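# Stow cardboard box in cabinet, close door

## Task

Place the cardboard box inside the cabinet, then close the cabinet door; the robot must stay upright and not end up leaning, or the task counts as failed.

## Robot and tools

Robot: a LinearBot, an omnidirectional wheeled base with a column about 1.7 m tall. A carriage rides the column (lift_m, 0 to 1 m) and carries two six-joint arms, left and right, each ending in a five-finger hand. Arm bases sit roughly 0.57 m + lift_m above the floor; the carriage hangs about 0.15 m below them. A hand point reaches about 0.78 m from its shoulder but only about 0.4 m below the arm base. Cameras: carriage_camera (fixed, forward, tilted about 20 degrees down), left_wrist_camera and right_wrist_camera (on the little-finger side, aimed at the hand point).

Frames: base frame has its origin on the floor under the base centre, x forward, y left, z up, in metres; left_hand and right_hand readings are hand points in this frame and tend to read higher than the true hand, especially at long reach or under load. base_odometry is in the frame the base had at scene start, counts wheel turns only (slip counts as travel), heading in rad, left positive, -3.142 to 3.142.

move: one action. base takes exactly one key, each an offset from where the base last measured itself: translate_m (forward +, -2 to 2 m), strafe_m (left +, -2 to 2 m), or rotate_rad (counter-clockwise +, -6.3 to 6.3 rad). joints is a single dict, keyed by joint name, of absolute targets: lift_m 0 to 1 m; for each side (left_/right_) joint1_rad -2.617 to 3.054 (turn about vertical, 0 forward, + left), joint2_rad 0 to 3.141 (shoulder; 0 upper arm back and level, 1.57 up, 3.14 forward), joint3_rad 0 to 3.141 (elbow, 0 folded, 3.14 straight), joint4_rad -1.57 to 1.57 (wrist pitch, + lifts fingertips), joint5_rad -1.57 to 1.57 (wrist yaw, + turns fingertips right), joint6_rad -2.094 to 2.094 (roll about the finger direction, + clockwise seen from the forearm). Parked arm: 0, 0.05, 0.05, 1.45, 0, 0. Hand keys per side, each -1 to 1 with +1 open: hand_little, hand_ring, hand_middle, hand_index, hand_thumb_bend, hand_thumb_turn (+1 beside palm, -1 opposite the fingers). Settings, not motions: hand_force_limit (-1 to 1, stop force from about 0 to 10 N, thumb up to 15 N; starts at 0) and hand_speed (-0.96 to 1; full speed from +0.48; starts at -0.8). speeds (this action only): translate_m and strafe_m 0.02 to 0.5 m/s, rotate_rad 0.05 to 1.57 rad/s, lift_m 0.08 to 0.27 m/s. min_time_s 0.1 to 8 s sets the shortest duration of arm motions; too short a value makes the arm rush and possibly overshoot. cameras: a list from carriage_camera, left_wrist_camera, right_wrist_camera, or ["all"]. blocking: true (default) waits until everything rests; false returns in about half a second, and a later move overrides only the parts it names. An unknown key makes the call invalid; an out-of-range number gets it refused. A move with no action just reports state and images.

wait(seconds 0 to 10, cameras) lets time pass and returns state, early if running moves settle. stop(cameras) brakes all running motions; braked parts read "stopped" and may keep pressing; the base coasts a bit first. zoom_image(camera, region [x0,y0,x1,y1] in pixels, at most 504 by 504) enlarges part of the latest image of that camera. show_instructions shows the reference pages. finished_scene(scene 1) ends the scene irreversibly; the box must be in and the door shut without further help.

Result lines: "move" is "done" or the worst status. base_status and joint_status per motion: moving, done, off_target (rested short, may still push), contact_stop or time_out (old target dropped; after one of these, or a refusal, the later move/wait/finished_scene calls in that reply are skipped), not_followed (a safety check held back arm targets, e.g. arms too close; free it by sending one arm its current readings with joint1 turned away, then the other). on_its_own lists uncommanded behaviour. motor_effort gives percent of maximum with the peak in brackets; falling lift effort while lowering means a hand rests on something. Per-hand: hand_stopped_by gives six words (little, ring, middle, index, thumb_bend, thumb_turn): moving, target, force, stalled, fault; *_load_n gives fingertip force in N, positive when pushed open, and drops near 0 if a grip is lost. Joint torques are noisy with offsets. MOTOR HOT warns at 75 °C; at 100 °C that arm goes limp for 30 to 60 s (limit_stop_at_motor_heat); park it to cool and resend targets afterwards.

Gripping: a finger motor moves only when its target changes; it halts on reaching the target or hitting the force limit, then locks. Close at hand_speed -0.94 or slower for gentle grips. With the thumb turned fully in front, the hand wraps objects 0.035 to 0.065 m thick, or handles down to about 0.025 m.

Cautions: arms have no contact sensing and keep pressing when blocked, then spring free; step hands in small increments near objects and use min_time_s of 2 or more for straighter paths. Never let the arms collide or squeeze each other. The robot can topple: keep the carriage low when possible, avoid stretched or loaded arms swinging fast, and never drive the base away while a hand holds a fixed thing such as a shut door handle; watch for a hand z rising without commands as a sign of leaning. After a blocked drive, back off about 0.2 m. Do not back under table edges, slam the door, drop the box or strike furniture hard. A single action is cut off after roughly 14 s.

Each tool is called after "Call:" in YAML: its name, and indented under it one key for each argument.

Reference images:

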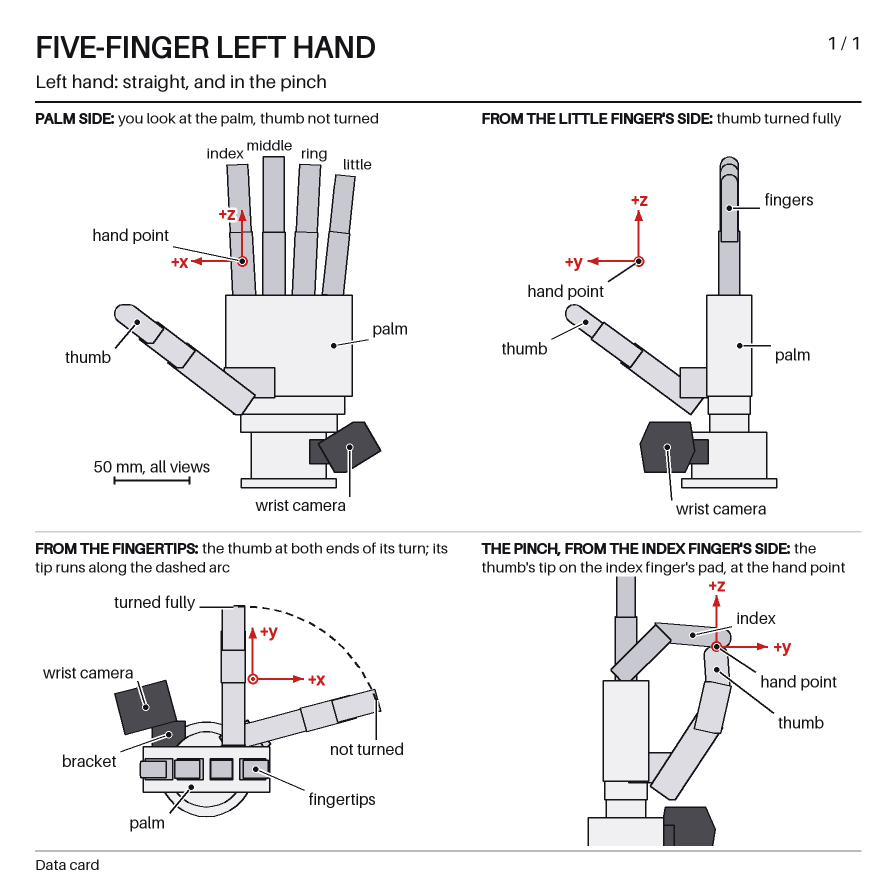

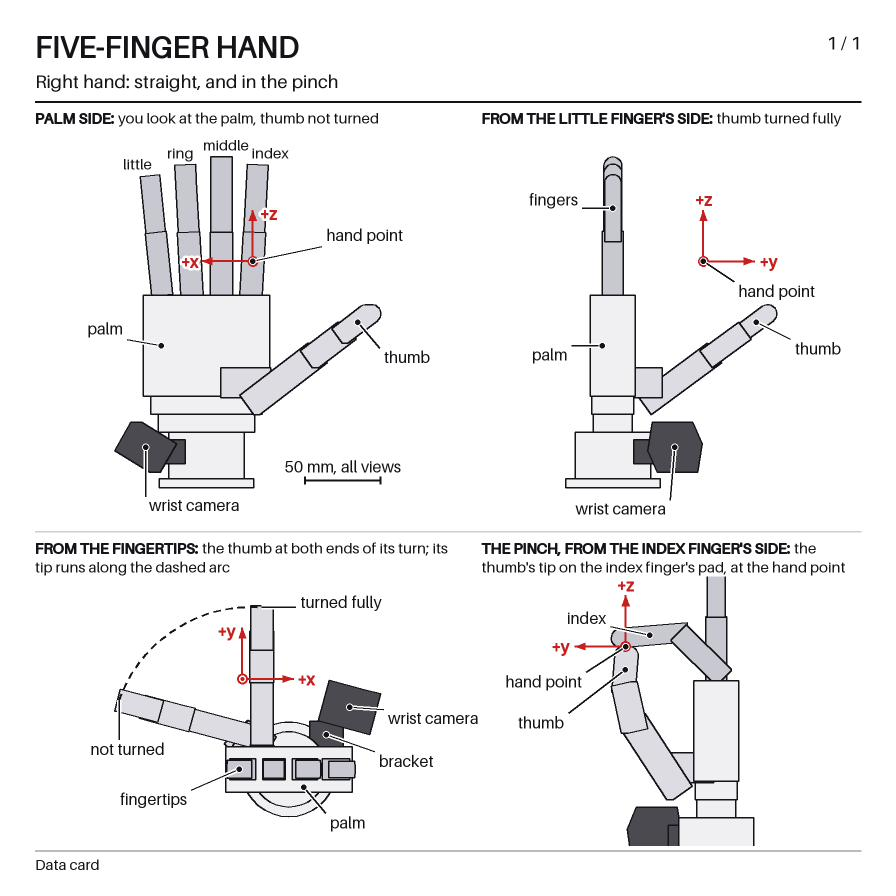

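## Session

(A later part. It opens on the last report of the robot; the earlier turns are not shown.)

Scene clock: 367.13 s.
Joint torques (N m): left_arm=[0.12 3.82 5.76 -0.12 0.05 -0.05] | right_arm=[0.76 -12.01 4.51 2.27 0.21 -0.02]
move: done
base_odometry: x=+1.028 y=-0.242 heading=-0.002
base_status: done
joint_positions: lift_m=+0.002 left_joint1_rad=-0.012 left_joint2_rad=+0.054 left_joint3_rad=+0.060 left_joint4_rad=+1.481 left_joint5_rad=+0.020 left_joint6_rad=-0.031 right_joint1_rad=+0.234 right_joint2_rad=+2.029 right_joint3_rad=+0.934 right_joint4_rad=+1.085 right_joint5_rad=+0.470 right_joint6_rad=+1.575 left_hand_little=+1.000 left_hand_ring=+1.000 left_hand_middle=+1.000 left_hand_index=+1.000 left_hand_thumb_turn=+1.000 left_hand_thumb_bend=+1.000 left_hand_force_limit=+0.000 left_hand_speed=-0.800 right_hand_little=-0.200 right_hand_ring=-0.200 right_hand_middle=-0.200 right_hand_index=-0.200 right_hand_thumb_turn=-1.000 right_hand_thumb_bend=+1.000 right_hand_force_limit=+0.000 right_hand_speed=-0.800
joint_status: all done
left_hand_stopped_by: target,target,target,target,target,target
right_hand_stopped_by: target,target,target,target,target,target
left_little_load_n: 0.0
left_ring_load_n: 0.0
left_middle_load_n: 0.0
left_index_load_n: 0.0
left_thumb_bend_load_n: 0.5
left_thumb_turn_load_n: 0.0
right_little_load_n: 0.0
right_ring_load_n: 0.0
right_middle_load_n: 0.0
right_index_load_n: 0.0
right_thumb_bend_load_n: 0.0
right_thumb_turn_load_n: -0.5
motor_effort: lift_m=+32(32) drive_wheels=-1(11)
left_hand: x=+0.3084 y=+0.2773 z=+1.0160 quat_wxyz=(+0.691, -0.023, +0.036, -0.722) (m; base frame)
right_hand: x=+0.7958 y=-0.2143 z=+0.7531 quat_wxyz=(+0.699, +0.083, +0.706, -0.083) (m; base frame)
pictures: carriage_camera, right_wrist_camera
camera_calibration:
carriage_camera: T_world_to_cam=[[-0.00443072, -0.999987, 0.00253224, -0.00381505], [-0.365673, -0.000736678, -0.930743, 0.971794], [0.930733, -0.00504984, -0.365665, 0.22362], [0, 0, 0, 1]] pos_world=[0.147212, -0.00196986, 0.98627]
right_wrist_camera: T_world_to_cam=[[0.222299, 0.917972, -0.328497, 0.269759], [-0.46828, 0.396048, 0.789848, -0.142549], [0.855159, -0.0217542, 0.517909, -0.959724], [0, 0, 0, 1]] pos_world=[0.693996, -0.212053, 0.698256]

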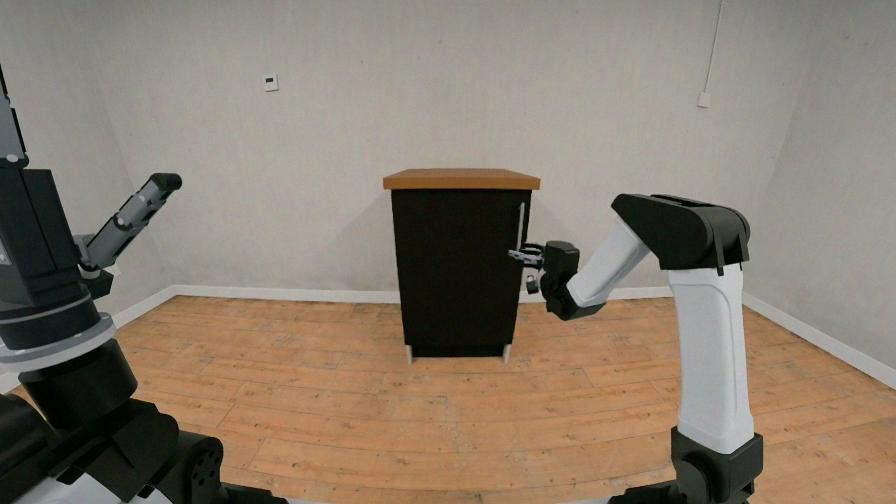

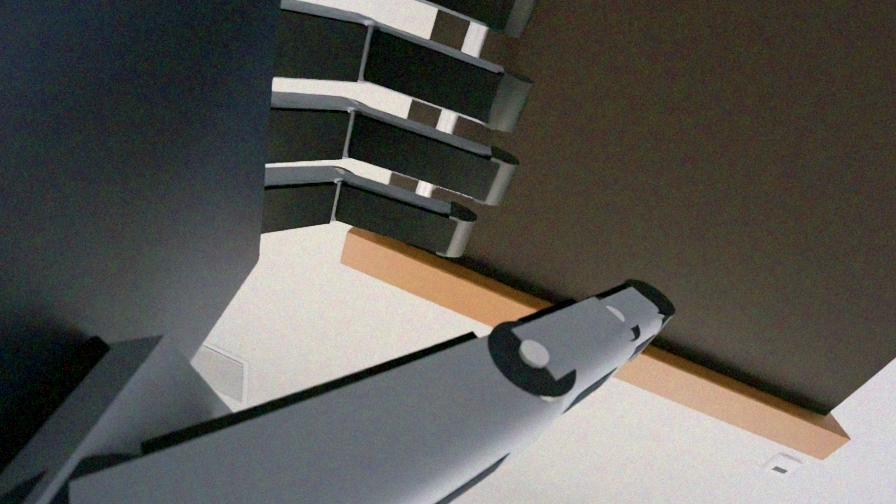

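Call:
move:
  joints: {"right_joint1_rad": -0.04, "right_joint5_rad": 0.0, "right_hand_little": 0.0, "right_hand_ring": 0.0, "right_hand_middle": 0.0, "right_hand_index": 0.0}

Call:
move:
  base: {"translate_m": 0.17}
  speeds: {"translate_m": 0.1}
  cameras: ["carriage_camera", "right_wrist_camera"]

Call:
zoom_image:
  camera: "carriage_camera"
  region: [480, 180, 600, 300]

Scene clock: 408.83 s.
Joint torques (N m): left_arm=[0.36 3.64 5.83 -0.19 0.05 -0.12] | right_arm=[0.64 -12.18 4.56 2.36 -0.05 -0.02]
move: done
base_odometry: x=+1.028 y=-0.242 heading=-0.002
base_status: not commanded
joint_positions: lift_m=+0.002 left_joint1_rad=-0.012 left_joint2_rad=+0.054 left_joint3_rad=+0.060 left_joint4_rad=+1.481 left_joint5_rad=+0.020 left_joint6_rad=-0.031 right_joint1_rad=-0.044 right_joint2_rad=+2.029 right_joint3_rad=+0.934 right_joint4_rad=+1.085 right_joint5_rad=+0.011 right_joint6_rad=+1.575 left_hand_little=+1.000 left_hand_ring=+1.000 left_hand_middle=+1.000 left_hand_index=+1.000 left_hand_thumb_turn=+1.000 left_hand_thumb_bend=+1.000 left_hand_force_limit=+0.000 left_hand_speed=-0.800 right_hand_little=+0.000 right_hand_ring=+0.000 right_hand_middle=+0.000 right_hand_index=+0.000 right_hand_thumb_turn=-1.000 right_hand_thumb_bend=+1.000 right_hand_force_limit=+0.000 right_hand_speed=-0.800
joint_status: all done
left_hand_stopped_by: target,target,target,target,target,target
right_hand_stopped_by: target,target,target,target,target,target
left_little_load_n: 0.0
left_ring_load_n: 0.5
left_middle_load_n: 0.0
left_index_load_n: 0.0
left_thumb_bend_load_n: 0.0
left_thumb_turn_load_n: 0.0
right_little_load_n: 0.0
right_ring_load_n: 0.0
right_middle_load_n: 0.0
right_index_load_n: 0.0
right_thumb_bend_load_n: 0.0
right_thumb_turn_load_n: -0.5
motor_effort: lift_m=+32(32) drive_wheels=-1(1)
left_hand: x=+0.3084 y=+0.2773 z=+1.0160 quat_wxyz=(+0.691, -0.023, +0.036, -0.722) (m; base frame)
right_hand: x=+0.8000 y=-0.2822 z=+0.7531 quat_wxyz=(+0.703, +0.021, +0.711, -0.018) (m; base frame)
pictures: none

Scene clock: 411.23 s.
Joint torques (N m): left_arm=[0.2 3.52 5.45 -0.17 -0.04 -0.1] | right_arm=[0.64 -12.1 4.44 2.36 -0.02 -0.02]
move: done
base_odometry: x=+1.198 y=-0.242 heading=-0.002
base_status: done
joint_positions: lift_m=+0.002 left_joint1_rad=-0.012 left_joint2_rad=+0.054 left_joint3_rad=+0.060 left_joint4_rad=+1.481 left_joint5_rad=+0.020 left_joint6_rad=-0.031 right_joint1_rad=-0.044 right_joint2_rad=+2.029 right_joint3_rad=+0.934 right_joint4_rad=+1.085 right_joint5_rad=+0.009 right_joint6_rad=+1.575 left_hand_little=+1.000 left_hand_ring=+1.000 left_hand_middle=+1.000 left_hand_index=+1.000 left_hand_thumb_turn=+1.000 left_hand_thumb_bend=+1.000 left_hand_force_limit=+0.000 left_hand_speed=-0.800 right_hand_little=+0.000 right_hand_ring=+0.000 right_hand_middle=+0.000 right_hand_index=+0.000 right_hand_thumb_turn=-1.000 right_hand_thumb_bend=+1.000 right_hand_force_limit=+0.000 right_hand_speed=-0.800
joint_status: not commanded
left_hand_stopped_by: target,target,target,target,target,target
right_hand_stopped_by: target,target,target,target,target,target
left_little_load_n: 0.0
left_ring_load_n: 0.0
left_middle_load_n: 0.0
left_index_load_n: 0.0
left_thumb_bend_load_n: 0.0
left_thumb_turn_load_n: 0.0
right_little_load_n: 0.5
right_ring_load_n: 0.0
right_middle_load_n: 0.0
right_index_load_n: 0.0
right_thumb_bend_load_n: 0.0
right_thumb_turn_load_n: 0.0
motor_effort: lift_m=+32(32) drive_wheels=-5(12)
left_hand: x=+0.3084 y=+0.2773 z=+1.0160 quat_wxyz=(+0.691, -0.023, +0.036, -0.722) (m; base frame)
right_hand: x=+0.7999 y=-0.2817 z=+0.7531 quat_wxyz=(+0.703, +0.020, +0.711, -0.017) (m; base frame)
pictures: carriage_camera, right_wrist_camera
camera_calibration:
carriage_camera: T_world_to_cam=[[-0.00443072, -0.999987, 0.00253224, -0.00381505], [-0.365673, -0.000736678, -0.930743, 0.971794], [0.930733, -0.00504984, -0.365665, 0.22362], [0, 0, 0, 1]] pos_world=[0.147212, -0.00196986, 0.98627]
right_wrist_camera: T_world_to_cam=[[0.0514928, 0.944618, -0.324108, 0.471606], [-0.53178, 0.300637, 0.791724, -0.0914533], [0.845316, 0.131586, 0.51781, -0.913627], [0, 0, 0, 1]] pos_world=[0.699386, -0.297773, 0.698342]

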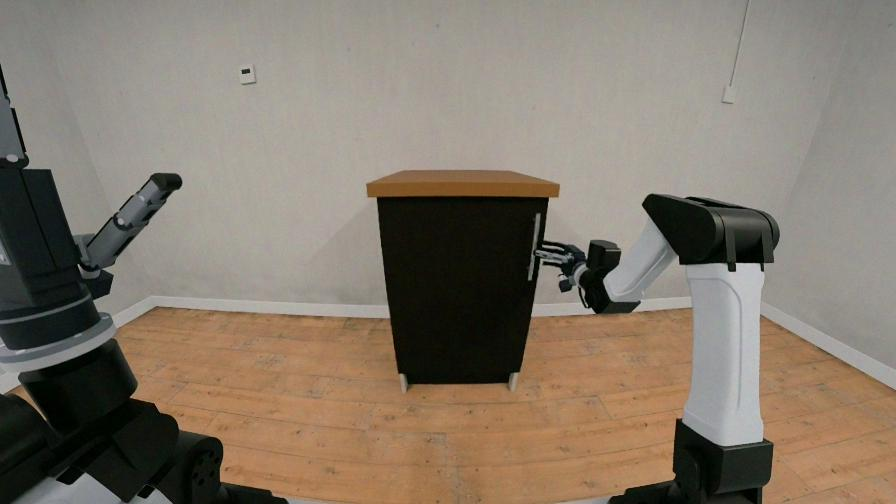

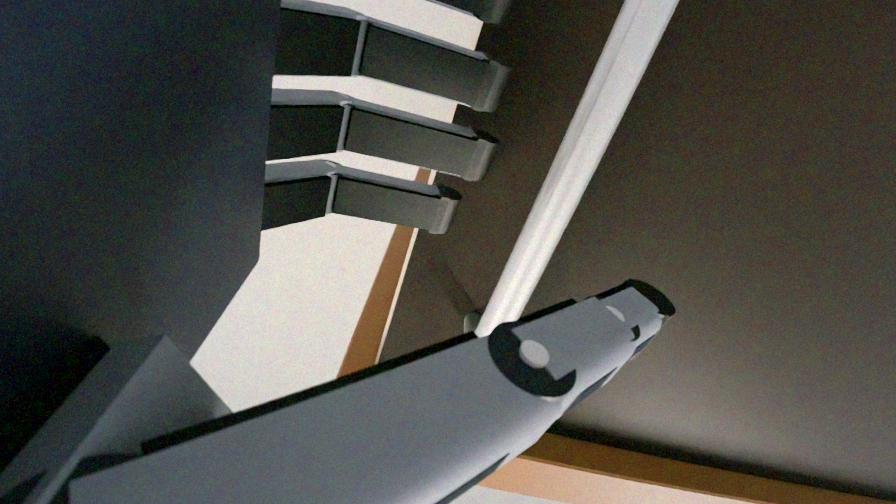

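Scaled by 4.200 from the camera's 896x504 image, which has a finer 1280x720 frame.

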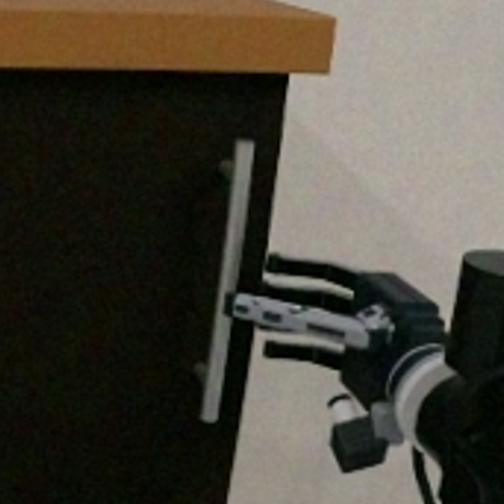

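Call:
move:
  base: {"translate_m": 0.021}
  speeds: {"translate_m": 0.04}

Call:
move:
  joints: {"right_joint1_rad": 0.03, "right_joint5_rad": 0.03}
  cameras: ["right_wrist_camera"]

Scene clock: 416.83 s.
Joint torques (N m): left_arm=[0.28 3.51 5.6 -0.19 -0.01 -0.1] | right_arm=[0.64 -12.11 4.56 2.37 -0.02 -0.04]
move: done
base_odometry: x=+1.219 y=-0.243 heading=-0.003
base_status: done
joint_positions: lift_m=+0.002 left_joint1_rad=-0.012 left_joint2_rad=+0.054 left_joint3_rad=+0.060 left_joint4_rad=+1.481 left_joint5_rad=+0.020 left_joint6_rad=-0.031 right_joint1_rad=-0.044 right_joint2_rad=+2.029 right_joint3_rad=+0.932 right_joint4_rad=+1.085 right_joint5_rad=+0.009 right_joint6_rad=+1.575 left_hand_little=+1.000 left_hand_ring=+1.000 left_hand_middle=+1.000 left_hand_index=+1.000 left_hand_thumb_turn=+1.000 left_hand_thumb_bend=+1.000 left_hand_force_limit=+0.000 left_hand_speed=-0.800 right_hand_little=+0.000 right_hand_ring=+0.000 right_hand_middle=+0.000 right_hand_index=+0.000 right_hand_thumb_turn=-1.000 right_hand_thumb_bend=+1.000 right_hand_force_limit=+0.000 right_hand_speed=-0.800
joint_status: not commanded
left_hand_stopped_by: target,target,target,target,target,target
right_hand_stopped_by: target,target,target,target,target,target
left_little_load_n: 0.0
left_ring_load_n: 0.0
left_middle_load_n: 0.0
left_index_load_n: 0.0
left_thumb_bend_load_n: 0.0
left_thumb_turn_load_n: 0.0
right_little_load_n: 0.0
right_ring_load_n: 0.0
right_middle_load_n: -0.5
right_index_load_n: 0.0
right_thumb_bend_load_n: 0.0
right_thumb_turn_load_n: 0.0
motor_effort: lift_m=+32(32) drive_wheels=-5(14)
left_hand: x=+0.3084 y=+0.2773 z=+1.0160 quat_wxyz=(+0.691, -0.023, +0.036, -0.722) (m; base frame)
right_hand: x=+0.7995 y=-0.2817 z=+0.7521 quat_wxyz=(+0.702, +0.020, +0.711, -0.017) (m; base frame)
pictures: none

Scene clock: 417.53 s.
Joint torques (N m): left_arm=[0.1 3.85 5.65 -0.15 0.05 -0.07] | right_arm=[-0.2 -12.16 4.66 2.37 0.16 -0.02]
move: done
base_odometry: x=+1.219 y=-0.243 heading=-0.003
base_status: not commanded
joint_positions: lift_m=+0.002 left_joint1_rad=-0.012 left_joint2_rad=+0.054 left_joint3_rad=+0.060 left_joint4_rad=+1.481 left_joint5_rad=+0.020 left_joint6_rad=-0.031 right_joint1_rad=+0.035 right_joint2_rad=+2.029 right_joint3_rad=+0.932 right_joint4_rad=+1.085 right_joint5_rad=+0.021 right_joint6_rad=+1.575 left_hand_little=+1.000 left_hand_ring=+1.000 left_hand_middle=+1.000 left_hand_index=+1.000 left_hand_thumb_turn=+1.000 left_hand_thumb_bend=+1.000 left_hand_force_limit=+0.000 left_hand_speed=-0.800 right_hand_little=+0.000 right_hand_ring=+0.000 right_hand_middle=+0.000 right_hand_index=+0.000 right_hand_thumb_turn=-1.000 right_hand_thumb_bend=+1.000 right_hand_force_limit=+0.000 right_hand_speed=-0.800
joint_status: all done
left_hand_stopped_by: target,target,target,target,target,target
right_hand_stopped_by: target,target,target,target,target,target
left_little_load_n: 0.0
left_ring_load_n: 0.0
left_middle_load_n: 0.0
left_index_load_n: 0.0
left_thumb_bend_load_n: 0.0
left_thumb_turn_load_n: 0.0
right_little_load_n: 0.0
right_ring_load_n: 0.0
right_middle_load_n: 0.0
right_index_load_n: 0.0
right_thumb_bend_load_n: 0.5
right_thumb_turn_load_n: -0.5
motor_effort: lift_m=+32(32) drive_wheels=-4(5)
left_hand: x=+0.3084 y=+0.2773 z=+1.0160 quat_wxyz=(+0.691, -0.023, +0.036, -0.722) (m; base frame)
right_hand: x=+0.7959 y=-0.2388 z=+0.7521 quat_wxyz=(+0.703, -0.003, +0.712, +0.006) (m; base frame)
pictures: right_wrist_camera
camera_calibration:
right_wrist_camera: T_world_to_cam=[[-0.0123894, 0.94588, -0.32428, 0.482234], [-0.548785, 0.264666, 0.792961, -0.101607], [0.835872, 0.187784, 0.515806, -0.892963], [0, 0, 0, 1]] pos_world=[0.696617, -0.261559, 0.697545]

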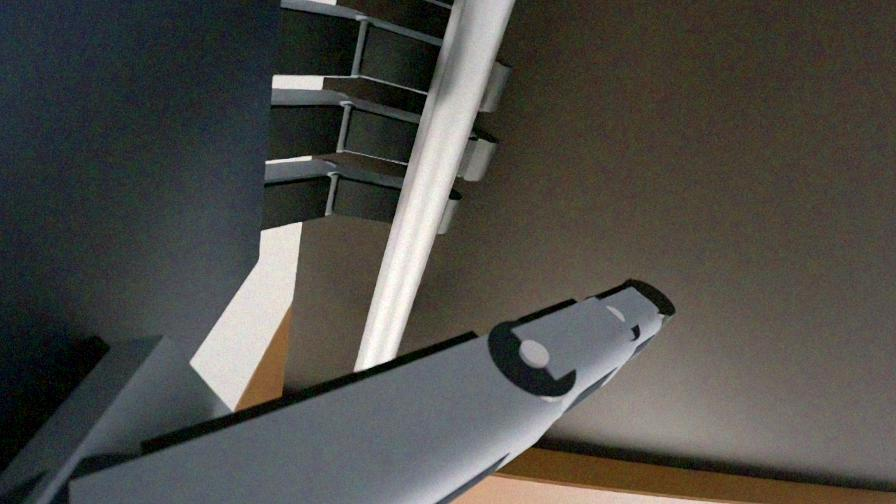

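Call:
move:
  joints: {"right_hand_little": -0.5, "right_hand_ring": -0.5, "right_hand_middle": -0.5, "right_hand_index": -0.5}

Call:
move:
  base: {"translate_m": -0.06}
  speeds: {"translate_m": 0.04}
  joints: {"right_joint1_rad": 0.16, "right_joint5_rad": 0.28}
  min_time_s: 1.8

Call:
move:
  base: {"translate_m": -0.055}
  speeds: {"translate_m": 0.04}
  joints: {"right_joint1_rad": 0.31, "right_joint5_rad": 0.6}
  min_time_s: 1.8
  cameras: ["carriage_camera", "right_wrist_camera"]

Scene clock: 428.90 s.
Joint torques (N m): left_arm=[0.38 3.63 5.56 -0.2 0.03 -0.11] | right_arm=[-0.2 -12.15 4.71 2.42 0.04 0]
move: off_target
base_odometry: x=+1.219 y=-0.243 heading=-0.003
base_status: not commanded
joint_positions: lift_m=+0.002 left_joint1_rad=-0.012 left_joint2_rad=+0.054 left_joint3_rad=+0.060 left_joint4_rad=+1.481 left_joint5_rad=+0.020 left_joint6_rad=-0.031 right_joint1_rad=+0.035 right_joint2_rad=+2.029 right_joint3_rad=+0.932 right_joint4_rad=+1.079 right_joint5_rad=+0.034 right_joint6_rad=+1.574 left_hand_little=+1.000 left_hand_ring=+1.000 left_hand_middle=+1.000 left_hand_index=+1.000 left_hand_thumb_turn=+1.000 left_hand_thumb_bend=+1.000 left_hand_force_limit=+0.000 left_hand_speed=-0.800 right_hand_little=-0.274 right_hand_ring=-0.312 right_hand_middle=-0.367 right_hand_index=-0.403 right_hand_thumb_turn=-1.000 right_hand_thumb_bend=+1.000 right_hand_force_limit=+0.000 right_hand_speed=-0.800
joint_status: right_hand_little off_target (ended at -0.274, target -0.500); right_hand_ring off_target (ended at -0.312, target -0.500); right_hand_middle off_target (ended at -0.367, target -0.500); right_hand_index off_target (ended at -0.403, target -0.500)
left_hand_stopped_by: target,target,target,target,target,target
right_hand_stopped_by: force,force,force,force,target,target
left_little_load_n: 0.0
left_ring_load_n: 0.0
left_middle_load_n: 0.0
left_index_load_n: 0.0
left_thumb_bend_load_n: 0.0
left_thumb_turn_load_n: 0.0
right_little_load_n: 0.0
right_ring_load_n: 0.0
right_middle_load_n: 0.0
right_index_load_n: 4.5
right_thumb_bend_load_n: 0.0
right_thumb_turn_load_n: 0.0
motor_effort: lift_m=+32(32) drive_wheels=-4(5)
left_hand: x=+0.3084 y=+0.2773 z=+1.0160 quat_wxyz=(+0.691, -0.023, +0.036, -0.722) (m; base frame)
right_hand: x=+0.7969 y=-0.2412 z=+0.7505 quat_wxyz=(+0.701, +0.000, +0.714, +0.001) (m; base frame)
pictures: none

Scene clock: 431.00 s.
Joint torques (N m): left_arm=[0.35 3.63 5.7 -0.18 0.06 -0.03] | right_arm=[1.24 -12.14 4.72 2.4 0.05 0]
move: done
base_odometry: x=+1.159 y=-0.242 heading=-0.003
base_status: done
joint_positions: lift_m=+0.002 left_joint1_rad=-0.012 left_joint2_rad=+0.054 left_joint3_rad=+0.060 left_joint4_rad=+1.481 left_joint5_rad=+0.020 left_joint6_rad=-0.031 right_joint1_rad=+0.149 right_joint2_rad=+2.029 right_joint3_rad=+0.932 right_joint4_rad=+1.079 right_joint5_rad=+0.279 right_joint6_rad=+1.574 left_hand_little=+1.000 left_hand_ring=+1.000 left_hand_middle=+1.000 left_hand_index=+1.000 left_hand_thumb_turn=+1.000 left_hand_thumb_bend=+1.000 left_hand_force_limit=+0.000 left_hand_speed=-0.800 right_hand_little=-0.274 right_hand_ring=-0.312 right_hand_middle=-0.367 right_hand_index=-0.403 right_hand_thumb_turn=-1.000 right_hand_thumb_bend=+1.000 right_hand_force_limit=+0.000 right_hand_speed=-0.800
joint_status: all done
left_hand_stopped_by: target,target,target,target,target,target
right_hand_stopped_by: force,force,force,force,target,target
left_little_load_n: -0.5
left_ring_load_n: 0.0
left_middle_load_n: 0.0
left_index_load_n: 0.0
left_thumb_bend_load_n: 0.0
left_thumb_turn_load_n: 0.0
right_little_load_n: 0.0
right_ring_load_n: 0.0
right_middle_load_n: 0.5
right_index_load_n: 1.5
right_thumb_bend_load_n: 0.0
right_thumb_turn_load_n: 0.0
motor_effort: lift_m=+32(32) drive_wheels=+4(16)
left_hand: x=+0.3085 y=+0.2773 z=+1.0159 quat_wxyz=(+0.691, -0.023, +0.036, -0.722) (m; base frame)
right_hand: x=+0.7991 y=-0.2244 z=+0.7504 quat_wxyz=(+0.699, +0.046, +0.712, -0.046) (m; base frame)
pictures: none

Scene clock: 433.10 s.
Joint torques (N m): left_arm=[0.06 3.59 5.7 -0.17 0.03 -0.04] | right_arm=[1.26 -12.05 4.53 2.28 0.18 0]
move: done
base_odometry: x=+1.104 y=-0.242 heading=-0.003
base_status: done
joint_positions: lift_m=+0.002 left_joint1_rad=-0.012 left_joint2_rad=+0.054 left_joint3_rad=+0.060 left_joint4_rad=+1.481 left_joint5_rad=+0.020 left_joint6_rad=-0.031 right_joint1_rad=+0.299 right_joint2_rad=+2.029 right_joint3_rad=+0.932 right_joint4_rad=+1.079 right_joint5_rad=+0.592 right_joint6_rad=+1.574 left_hand_little=+1.000 left_hand_ring=+1.000 left_hand_middle=+1.000 left_hand_index=+1.000 left_hand_thumb_turn=+1.000 left_hand_thumb_bend=+1.000 left_hand_force_limit=+0.000 left_hand_speed=-0.800 right_hand_little=-0.274 right_hand_ring=-0.312 right_hand_middle=-0.367 right_hand_index=-0.403 right_hand_thumb_turn=-1.000 right_hand_thumb_bend=+1.000 right_hand_force_limit=+0.000 right_hand_speed=-0.800
joint_status: all done
left_hand_stopped_by: target,target,target,target,target,target
right_hand_stopped_by: force,force,force,force,target,target
left_little_load_n: 0.0
left_ring_load_n: 0.0
left_middle_load_n: 0.0
left_index_load_n: 0.0
left_thumb_bend_load_n: 0.0
left_thumb_turn_load_n: 0.0
right_little_load_n: 0.0
right_ring_load_n: 0.0
right_middle_load_n: 1.0
right_index_load_n: 0.0
right_thumb_bend_load_n: 0.0
right_thumb_turn_load_n: 0.0
motor_effort: lift_m=+32(32) drive_wheels=-5(17)
left_hand: x=+0.3084 y=+0.2773 z=+1.0160 quat_wxyz=(+0.691, -0.023, +0.036, -0.722) (m; base frame)
right_hand: x=+0.7895 y=-0.2022 z=+0.7506 quat_wxyz=(+0.694, +0.101, +0.705, -0.105) (m; base frame)
pictures: carriage_camera, right_wrist_camera
camera_calibration:
carriage_camera: T_world_to_cam=[[-0.00443072, -0.999987, 0.00253224, -0.00381505], [-0.365673, -0.000736678, -0.930743, 0.971794], [0.930733, -0.00504984, -0.365665, 0.22362], [0, 0, 0, 1]] pos_world=[0.147212, -0.00196986, 0.98627]
right_wrist_camera: T_world_to_cam=[[0.271596, 0.902373, -0.334601, 0.221766], [-0.439226, 0.42557, 0.791183, -0.166356], [0.856339, -0.0679165, 0.511929, -0.958657], [0, 0, 0, 1]] pos_world=[0.687636, -0.194428, 0.696586]

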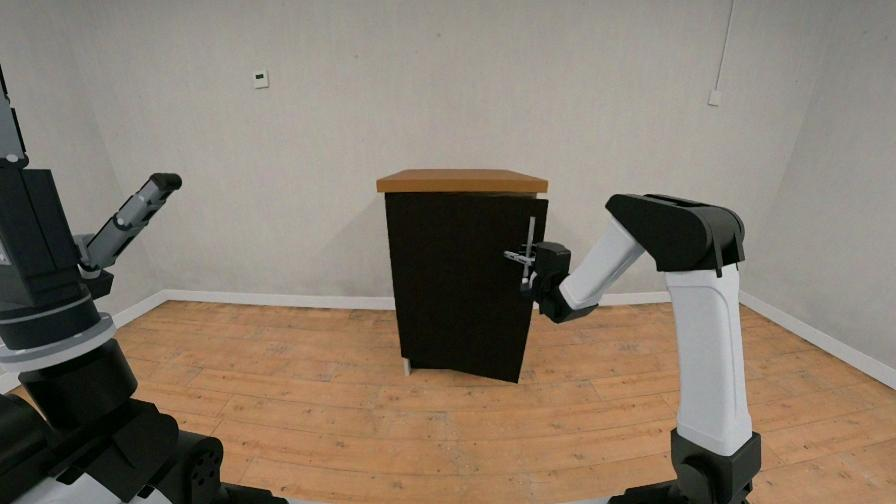

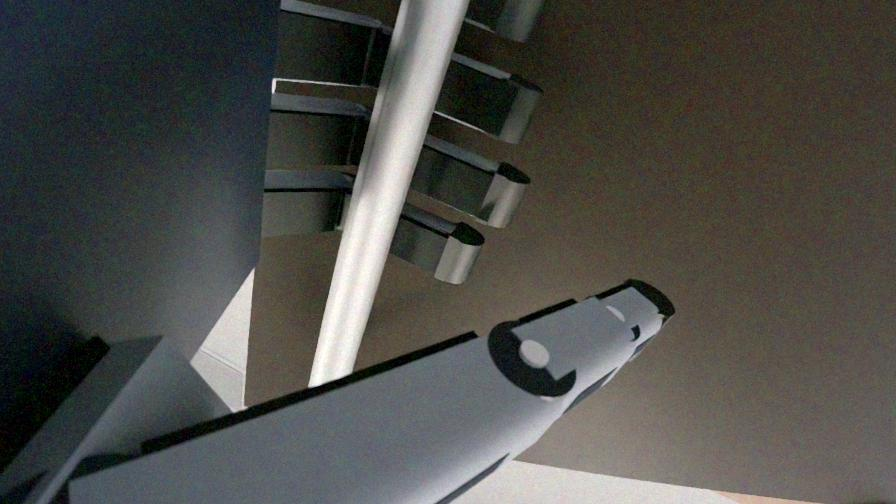

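Call:
move:
  base: {"translate_m": -0.03}
  speeds: {"translate_m": 0.03}
  joints: {"right_joint1_rad": 0.49, "right_joint5_rad": 0.93}
  min_time_s: 2
  cameras: ["carriage_camera", "right_wrist_camera"]

Scene clock: 440.53 s.
Joint torques (N m): left_arm=[0.2 3.37 5.63 -0.18 0.01 -0.05] | right_arm=[1.51 -11.86 4.46 2.07 0.18 0]
move: done
base_odometry: x=+1.074 y=-0.243 heading=-0.003
base_status: done
joint_positions: lift_m=+0.002 left_joint1_rad=-0.012 left_joint2_rad=+0.054 left_joint3_rad=+0.060 left_joint4_rad=+1.482 left_joint5_rad=+0.020 left_joint6_rad=-0.031 right_joint1_rad=+0.476 right_joint2_rad=+2.029 right_joint3_rad=+0.932 right_joint4_rad=+1.079 right_joint5_rad=+0.923 right_joint6_rad=+1.574 left_hand_little=+1.000 left_hand_ring=+1.000 left_hand_middle=+1.000 left_hand_index=+1.000 left_hand_thumb_turn=+1.000 left_hand_thumb_bend=+1.000 left_hand_force_limit=+0.000 left_hand_speed=-0.800 right_hand_little=-0.274 right_hand_ring=-0.312 right_hand_middle=-0.367 right_hand_index=-0.403 right_hand_thumb_turn=-1.000 right_hand_thumb_bend=+1.000 right_hand_force_limit=+0.000 right_hand_speed=-0.800
joint_status: all done
left_hand_stopped_by: target,target,target,target,target,target
right_hand_stopped_by: force,force,force,force,target,target
left_little_load_n: 0.0
left_ring_load_n: 0.0
left_middle_load_n: 0.0
left_index_load_n: 0.0
left_thumb_bend_load_n: 0.0
left_thumb_turn_load_n: 0.0
right_little_load_n: 0.0
right_ring_load_n: 0.0
right_middle_load_n: 1.0
right_index_load_n: 0.0
right_thumb_bend_load_n: 0.0
right_thumb_turn_load_n: -0.5
motor_effort: lift_m=+32(32) drive_wheels=+0(9)
left_hand: x=+0.3083 y=+0.2773 z=+1.0160 quat_wxyz=(+0.691, -0.023, +0.036, -0.722) (m; base frame)
right_hand: x=+0.7622 y=-0.1720 z=+0.7511 quat_wxyz=(+0.685, +0.154, +0.694, -0.160) (m; base frame)
pictures: carriage_camera, right_wrist_camera
camera_calibration:
carriage_camera: T_world_to_cam=[[-0.00443072, -0.999987, 0.00253224, -0.00381505], [-0.365673, -0.000736678, -0.930743, 0.971794], [0.930733, -0.00504984, -0.365665, 0.22362], [0, 0, 0, 1]] pos_world=[0.147212, -0.00196986, 0.98627]
right_wrist_camera: T_world_to_cam=[[0.40768, 0.847856, -0.339022, 0.0922714], [-0.369727, 0.492753, 0.787716, -0.230343], [0.834924, -0.19579, 0.514362, -0.940913], [0, 0, 0, 1]] pos_world=[0.66281, -0.148952, 0.696697]

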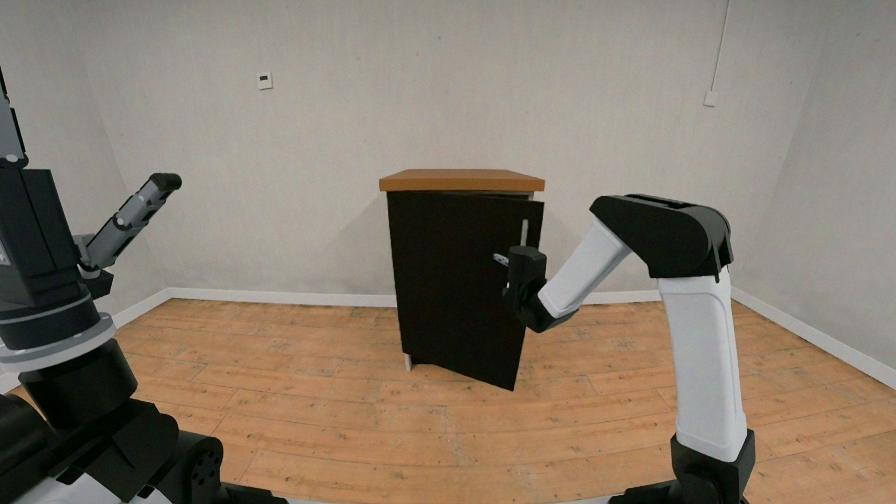

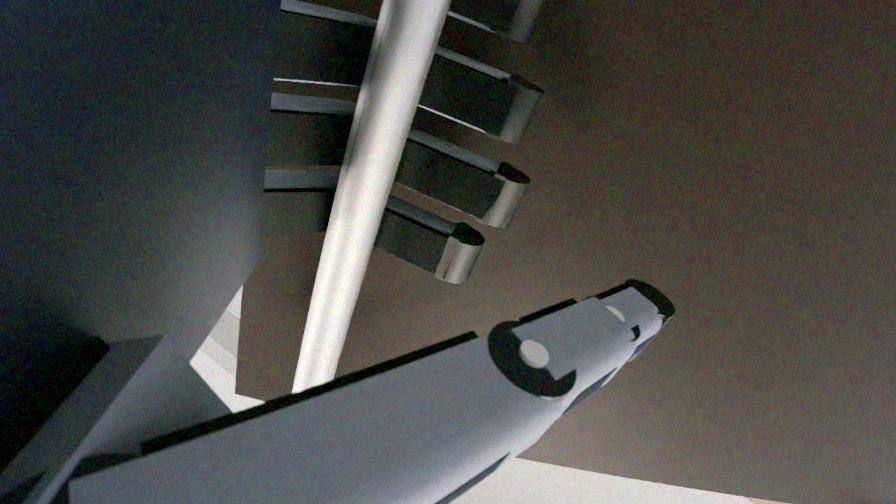

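Call:
move:
  base: {"translate_m": -0.02}
  speeds: {"translate_m": 0.02}
  joints: {"right_joint1_rad": 0.66, "right_joint5_rad": 1.24}
  min_time_s: 2
  cameras: ["carriage_camera", "right_wrist_camera"]

Scene clock: 448.30 s.
Joint torques (N m): left_arm=[0.16 3.59 5.74 -0.22 0 -0.08] | right_arm=[0.76 -11.64 4.3 1.81 0.2 0]
move: done
base_odometry: x=+1.054 y=-0.243 heading=-0.003
base_status: done
joint_positions: lift_m=+0.002 left_joint1_rad=-0.012 left_joint2_rad=+0.054 left_joint3_rad=+0.060 left_joint4_rad=+1.483 left_joint5_rad=+0.020 left_joint6_rad=-0.031 right_joint1_rad=+0.654 right_joint2_rad=+2.029 right_joint3_rad=+0.932 right_joint4_rad=+1.078 right_joint5_rad=+1.230 right_joint6_rad=+1.574 left_hand_little=+1.000 left_hand_ring=+1.000 left_hand_middle=+1.000 left_hand_index=+1.000 left_hand_thumb_turn=+1.000 left_hand_thumb_bend=+1.000 left_hand_force_limit=+0.000 left_hand_speed=-0.800 right_hand_little=-0.274 right_hand_ring=-0.312 right_hand_middle=-0.367 right_hand_index=-0.403 right_hand_thumb_turn=-1.000 right_hand_thumb_bend=+1.000 right_hand_force_limit=+0.000 right_hand_speed=-0.800
joint_status: all done
left_hand_stopped_by: target,target,target,target,target,target
right_hand_stopped_by: force,force,force,force,target,target
left_little_load_n: 0.0
left_ring_load_n: 0.0
left_middle_load_n: 0.0
left_index_load_n: 0.0
left_thumb_bend_load_n: 0.0
left_thumb_turn_load_n: 0.0
right_little_load_n: 0.5
right_ring_load_n: 0.0
right_middle_load_n: 0.0
right_index_load_n: 0.0
right_thumb_bend_load_n: 0.0
right_thumb_turn_load_n: -0.5
motor_effort: lift_m=+32(32) drive_wheels=-1(9)
left_hand: x=+0.3080 y=+0.2773 z=+1.0161 quat_wxyz=(+0.691, -0.022, +0.036, -0.722) (m; base frame)
right_hand: x=+0.7209 y=-0.1410 z=+0.7517 quat_wxyz=(+0.674, +0.196, +0.682, -0.205) (m; base frame)
pictures: carriage_camera, right_wrist_camera
camera_calibration:
carriage_camera: T_world_to_cam=[[-0.00443072, -0.999987, 0.00253224, -0.00381505], [-0.365673, -0.000736678, -0.930743, 0.971794], [0.930733, -0.00504984, -0.365665, 0.22362], [0, 0, 0, 1]] pos_world=[0.147212, -0.00196986, 0.98627]
right_wrist_camera: T_world_to_cam=[[0.513867, 0.786518, -0.342536, 0.000469132], [-0.304798, 0.540624, 0.784107, -0.298688], [0.801897, -0.298523, 0.517537, -0.893732], [0, 0, 0, 1]] pos_world=[0.625401, -0.10569, 0.696904]

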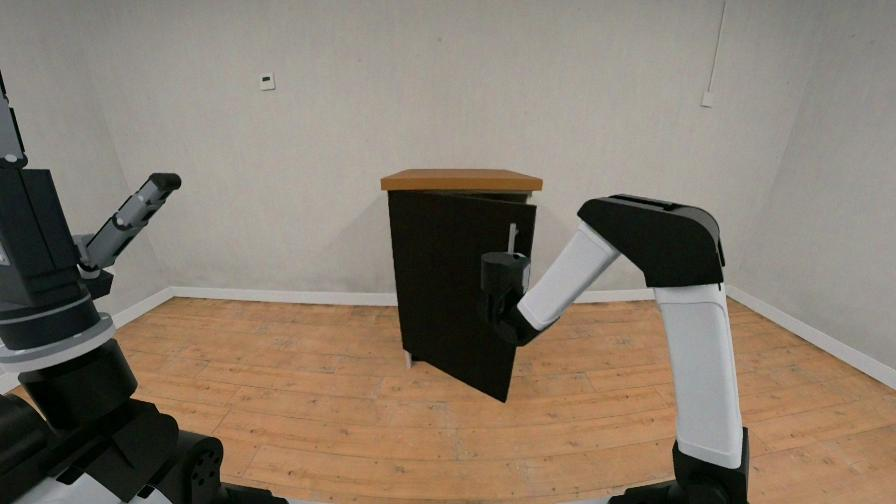

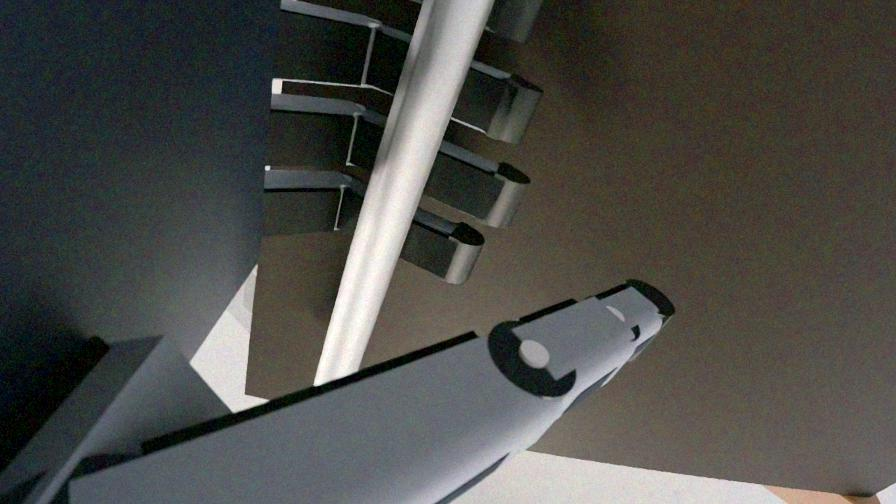

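Call:
move:
  joints: {"right_hand_little": -0.1, "right_hand_ring": -0.1, "right_hand_middle": -0.1, "right_hand_index": -0.1}
  cameras: ["carriage_camera", "right_wrist_camera"]

Scene clock: 470.97 s.
Joint torques (N m): left_arm=[0.2 3.59 5.6 -0.17 0.03 -0.05] | right_arm=[0.76 -11.63 4.29 1.81 0.21 0]
move: done
base_odometry: x=+1.054 y=-0.243 heading=-0.003
base_status: not commanded
joint_positions: lift_m=+0.002 left_joint1_rad=-0.012 left_joint2_rad=+0.054 left_joint3_rad=+0.060 left_joint4_rad=+1.483 left_joint5_rad=+0.020 left_joint6_rad=-0.031 right_joint1_rad=+0.654 right_joint2_rad=+2.029 right_joint3_rad=+0.932 right_joint4_rad=+1.078 right_joint5_rad=+1.231 right_joint6_rad=+1.574 left_hand_little=+1.000 left_hand_ring=+1.000 left_hand_middle=+1.000 left_hand_index=+1.000 left_hand_thumb_turn=+1.000 left_hand_thumb_bend=+1.000 left_hand_force_limit=+0.000 left_hand_speed=-0.800 right_hand_little=-0.100 right_hand_ring=-0.100 right_hand_middle=-0.100 right_hand_index=-0.100 right_hand_thumb_turn=-1.000 right_hand_thumb_bend=+1.000 right_hand_force_limit=+0.000 right_hand_speed=-0.800
joint_status: all done
left_hand_stopped_by: target,target,target,target,target,target
right_hand_stopped_by: target,target,target,target,target,target
left_little_load_n: 0.5
left_ring_load_n: 0.0
left_middle_load_n: 0.0
left_index_load_n: 0.0
left_thumb_bend_load_n: 0.0
left_thumb_turn_load_n: 0.0
right_little_load_n: 0.0
right_ring_load_n: 0.0
right_middle_load_n: 0.0
right_index_load_n: 0.0
right_thumb_bend_load_n: 0.0
right_thumb_turn_load_n: -0.5
motor_effort: lift_m=+32(32) drive_wheels=-1(1)
left_hand: x=+0.3080 y=+0.2773 z=+1.0161 quat_wxyz=(+0.691, -0.022, +0.036, -0.722) (m; base frame)
right_hand: x=+0.7208 y=-0.1412 z=+0.7517 quat_wxyz=(+0.674, +0.197, +0.682, -0.206) (m; base frame)
pictures: carriage_camera, right_wrist_camera
camera_calibration:
carriage_camera: T_world_to_cam=[[-0.00443072, -0.999987, 0.00253224, -0.00381505], [-0.365673, -0.000736678, -0.930743, 0.971794], [0.930733, -0.00504984, -0.365665, 0.22362], [0, 0, 0, 1]] pos_world=[0.147212, -0.00196986, 0.98627]
right_wrist_camera: T_world_to_cam=[[0.514789, 0.785907, -0.342552, -0.0000834067], [-0.304186, 0.541005, 0.784082, -0.298961], [0.801538, -0.299437, 0.517565, -0.89365], [0, 0, 0, 1]] pos_world=[0.625398, -0.105787, 0.696904]

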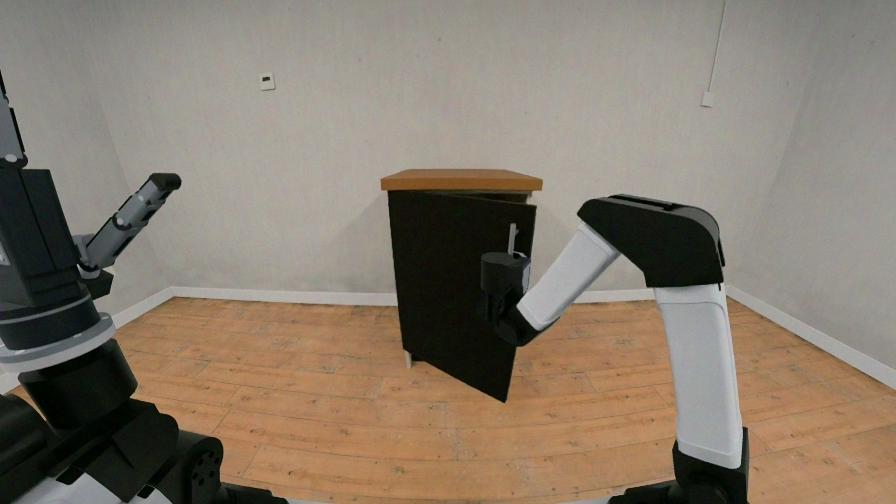

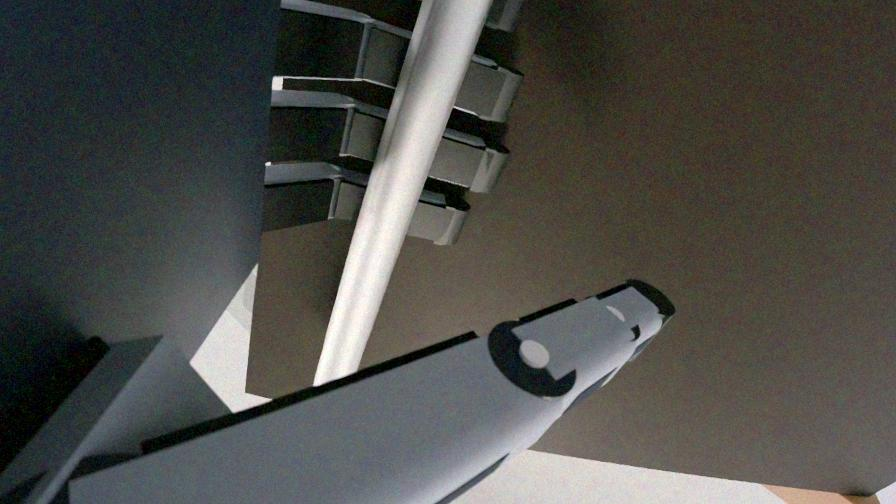

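Call:
move:
  base: {"translate_m": -0.065}
  speeds: {"translate_m": 0.05}
  joints: {"right_joint1_rad": 0.52}
  min_time_s: 1.6
  cameras: ["right_wrist_camera"]

Call:
move:
  base: {"translate_m": -0.1}
  speeds: {"translate_m": 0.1}
  joints: {"right_joint1_rad": 0.42}
  cameras: ["carriage_camera", "right_wrist_camera"]

Scene clock: 499.43 s.
Joint torques (N m): left_arm=[0.18 3.69 5.5 -0.17 0 -0.06] | right_arm=[-0.29 -11.67 4.3 1.81 0.19 0]
move: done
base_odometry: x=+0.989 y=-0.243 heading=-0.003
base_status: done
joint_positions: lift_m=+0.002 left_joint1_rad=-0.012 left_joint2_rad=+0.054 left_joint3_rad=+0.060 left_joint4_rad=+1.482 left_joint5_rad=+0.020 left_joint6_rad=-0.031 right_joint1_rad=+0.526 right_joint2_rad=+2.029 right_joint3_rad=+0.932 right_joint4_rad=+1.078 right_joint5_rad=+1.233 right_joint6_rad=+1.574 left_hand_little=+1.000 left_hand_ring=+1.000 left_hand_middle=+1.000 left_hand_index=+1.000 left_hand_thumb_turn=+1.000 left_hand_thumb_bend=+1.000 left_hand_force_limit=+0.000 left_hand_speed=-0.800 right_hand_little=-0.100 right_hand_ring=-0.100 right_hand_middle=-0.100 right_hand_index=-0.100 right_hand_thumb_turn=-1.000 right_hand_thumb_bend=+1.000 right_hand_force_limit=+0.000 right_hand_speed=-0.800
joint_status: all done
left_hand_stopped_by: target,target,target,target,target,target
right_hand_stopped_by: target,target,target,target,target,target
left_little_load_n: 0.0
left_ring_load_n: 0.0
left_middle_load_n: 0.0
left_index_load_n: 0.0
left_thumb_bend_load_n: 0.0
left_thumb_turn_load_n: 0.0
right_little_load_n: 0.0
right_ring_load_n: 0.0
right_middle_load_n: 0.0
right_index_load_n: 0.0
right_thumb_bend_load_n: 0.0
right_thumb_turn_load_n: -0.5
motor_effort: lift_m=+32(32) drive_wheels=-2(10)
left_hand: x=+0.3081 y=+0.2773 z=+1.0161 quat_wxyz=(+0.691, -0.022, +0.036, -0.722) (m; base frame)
right_hand: x=+0.7388 y=-0.2061 z=+0.7517 quat_wxyz=(+0.659, +0.240, +0.667, -0.249) (m; base frame)
pictures: right_wrist_camera
camera_calibration:
right_wrist_camera: T_world_to_cam=[[0.612099, 0.712716, -0.342595, -0.0452334], [-0.23165, 0.575837, 0.78406, -0.304753], [0.756091, -0.40056, 0.517569, -0.914768], [0, 0, 0, 1]] pos_world=[0.648739, -0.158693, 0.696904]

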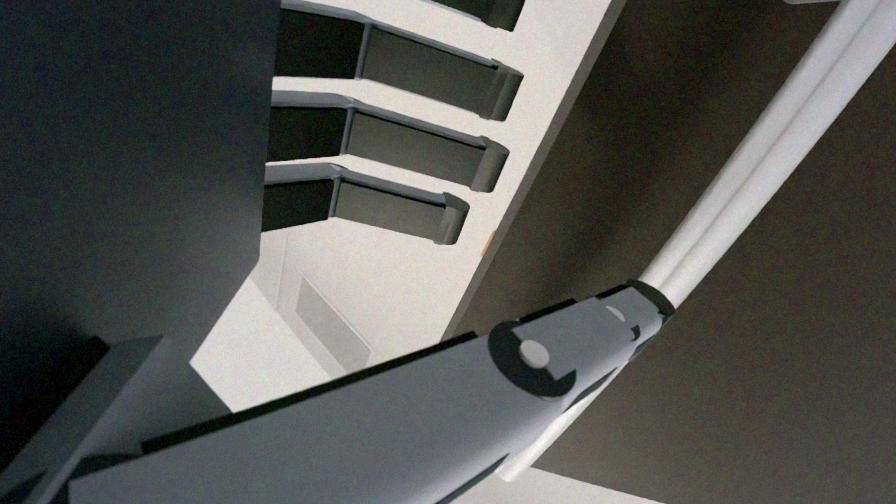

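Scene clock: 501.13 s.
Joint torques (N m): left_arm=[0.32 3.62 5.67 -0.18 0.02 -0.08] | right_arm=[0.68 -11.81 4.3 1.8 0.16 0]
move: done
base_odometry: x=+0.889 y=-0.243 heading=-0.003
base_status: done
joint_positions: lift_m=+0.002 left_joint1_rad=-0.012 left_joint2_rad=+0.054 left_joint3_rad=+0.060 left_joint4_rad=+1.482 left_joint5_rad=+0.020 left_joint6_rad=-0.031 right_joint1_rad=+0.415 right_joint2_rad=+2.029 right_joint3_rad=+0.932 right_joint4_rad=+1.078 right_joint5_rad=+1.236 right_joint6_rad=+1.574 left_hand_little=+1.000 left_hand_ring=+1.000 left_hand_middle=+1.000 left_hand_index=+1.000 left_hand_thumb_turn=+1.000 left_hand_thumb_bend=+1.000 left_hand_force_limit=+0.000 left_hand_speed=-0.800 right_hand_little=-0.100 right_hand_ring=-0.100 right_hand_middle=-0.100 right_hand_index=-0.100 right_hand_thumb_turn=-1.000 right_hand_thumb_bend=+1.000 right_hand_force_limit=+0.000 right_hand_speed=-0.800
joint_status: all done
left_hand_stopped_by: target,target,target,target,target,target
right_hand_stopped_by: target,target,target,target,target,target
left_little_load_n: 0.0
left_ring_load_n: 0.0
left_middle_load_n: 0.0
left_index_load_n: 0.0
left_thumb_bend_load_n: 0.0
left_thumb_turn_load_n: 0.0
right_little_load_n: 0.0
right_ring_load_n: 0.0
right_middle_load_n: 0.0
right_index_load_n: 0.0
right_thumb_bend_load_n: 0.0
right_thumb_turn_load_n: 0.0
motor_effort: lift_m=+32(32) drive_wheels=-2(11)
left_hand: x=+0.3082 y=+0.2773 z=+1.0160 quat_wxyz=(+0.691, -0.023, +0.036, -0.722) (m; base frame)
right_hand: x=+0.7474 y=-0.2639 z=+0.7517 quat_wxyz=(+0.644, +0.278, +0.653, -0.286) (m; base frame)
pictures: carriage_camera, right_wrist_camera
camera_calibration:
carriage_camera: T_world_to_cam=[[-0.00443072, -0.999987, 0.00253224, -0.00381505], [-0.365673, -0.000736678, -0.930743, 0.971794], [0.930733, -0.00504984, -0.365665, 0.22362], [0, 0, 0, 1]] pos_world=[0.147212, -0.00196986, 0.98627]
right_wrist_camera: T_world_to_cam=[[0.689026, 0.638661, -0.34257, -0.0863645], [-0.164875, 0.598422, 0.784033, -0.313453], [0.705733, -0.483738, 0.517628, -0.928722], [0, 0, 0, 1]] pos_world=[0.663256, -0.206523, 0.696904]

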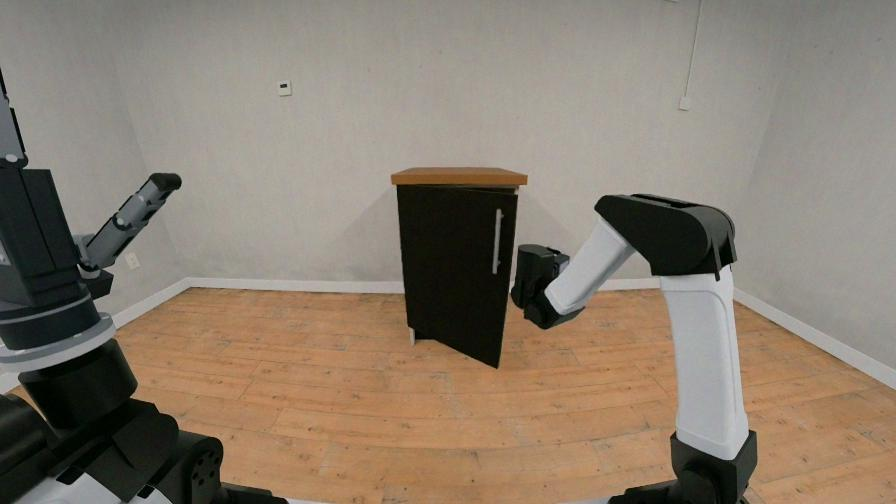

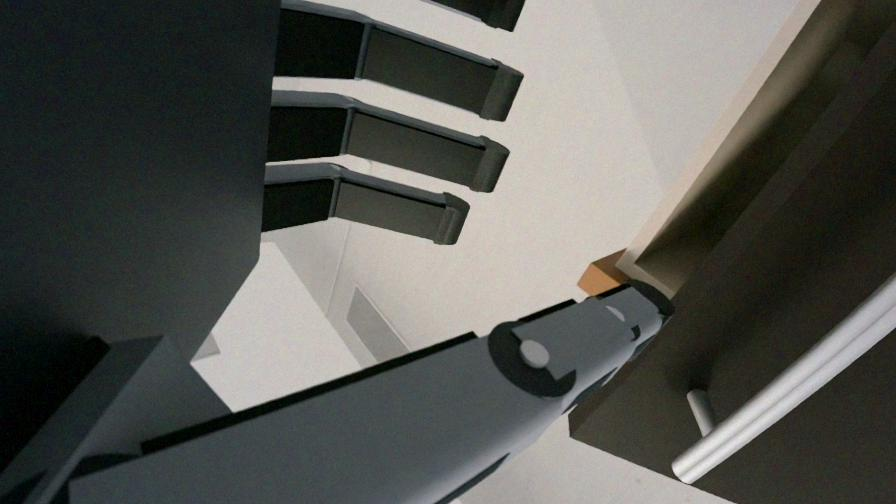

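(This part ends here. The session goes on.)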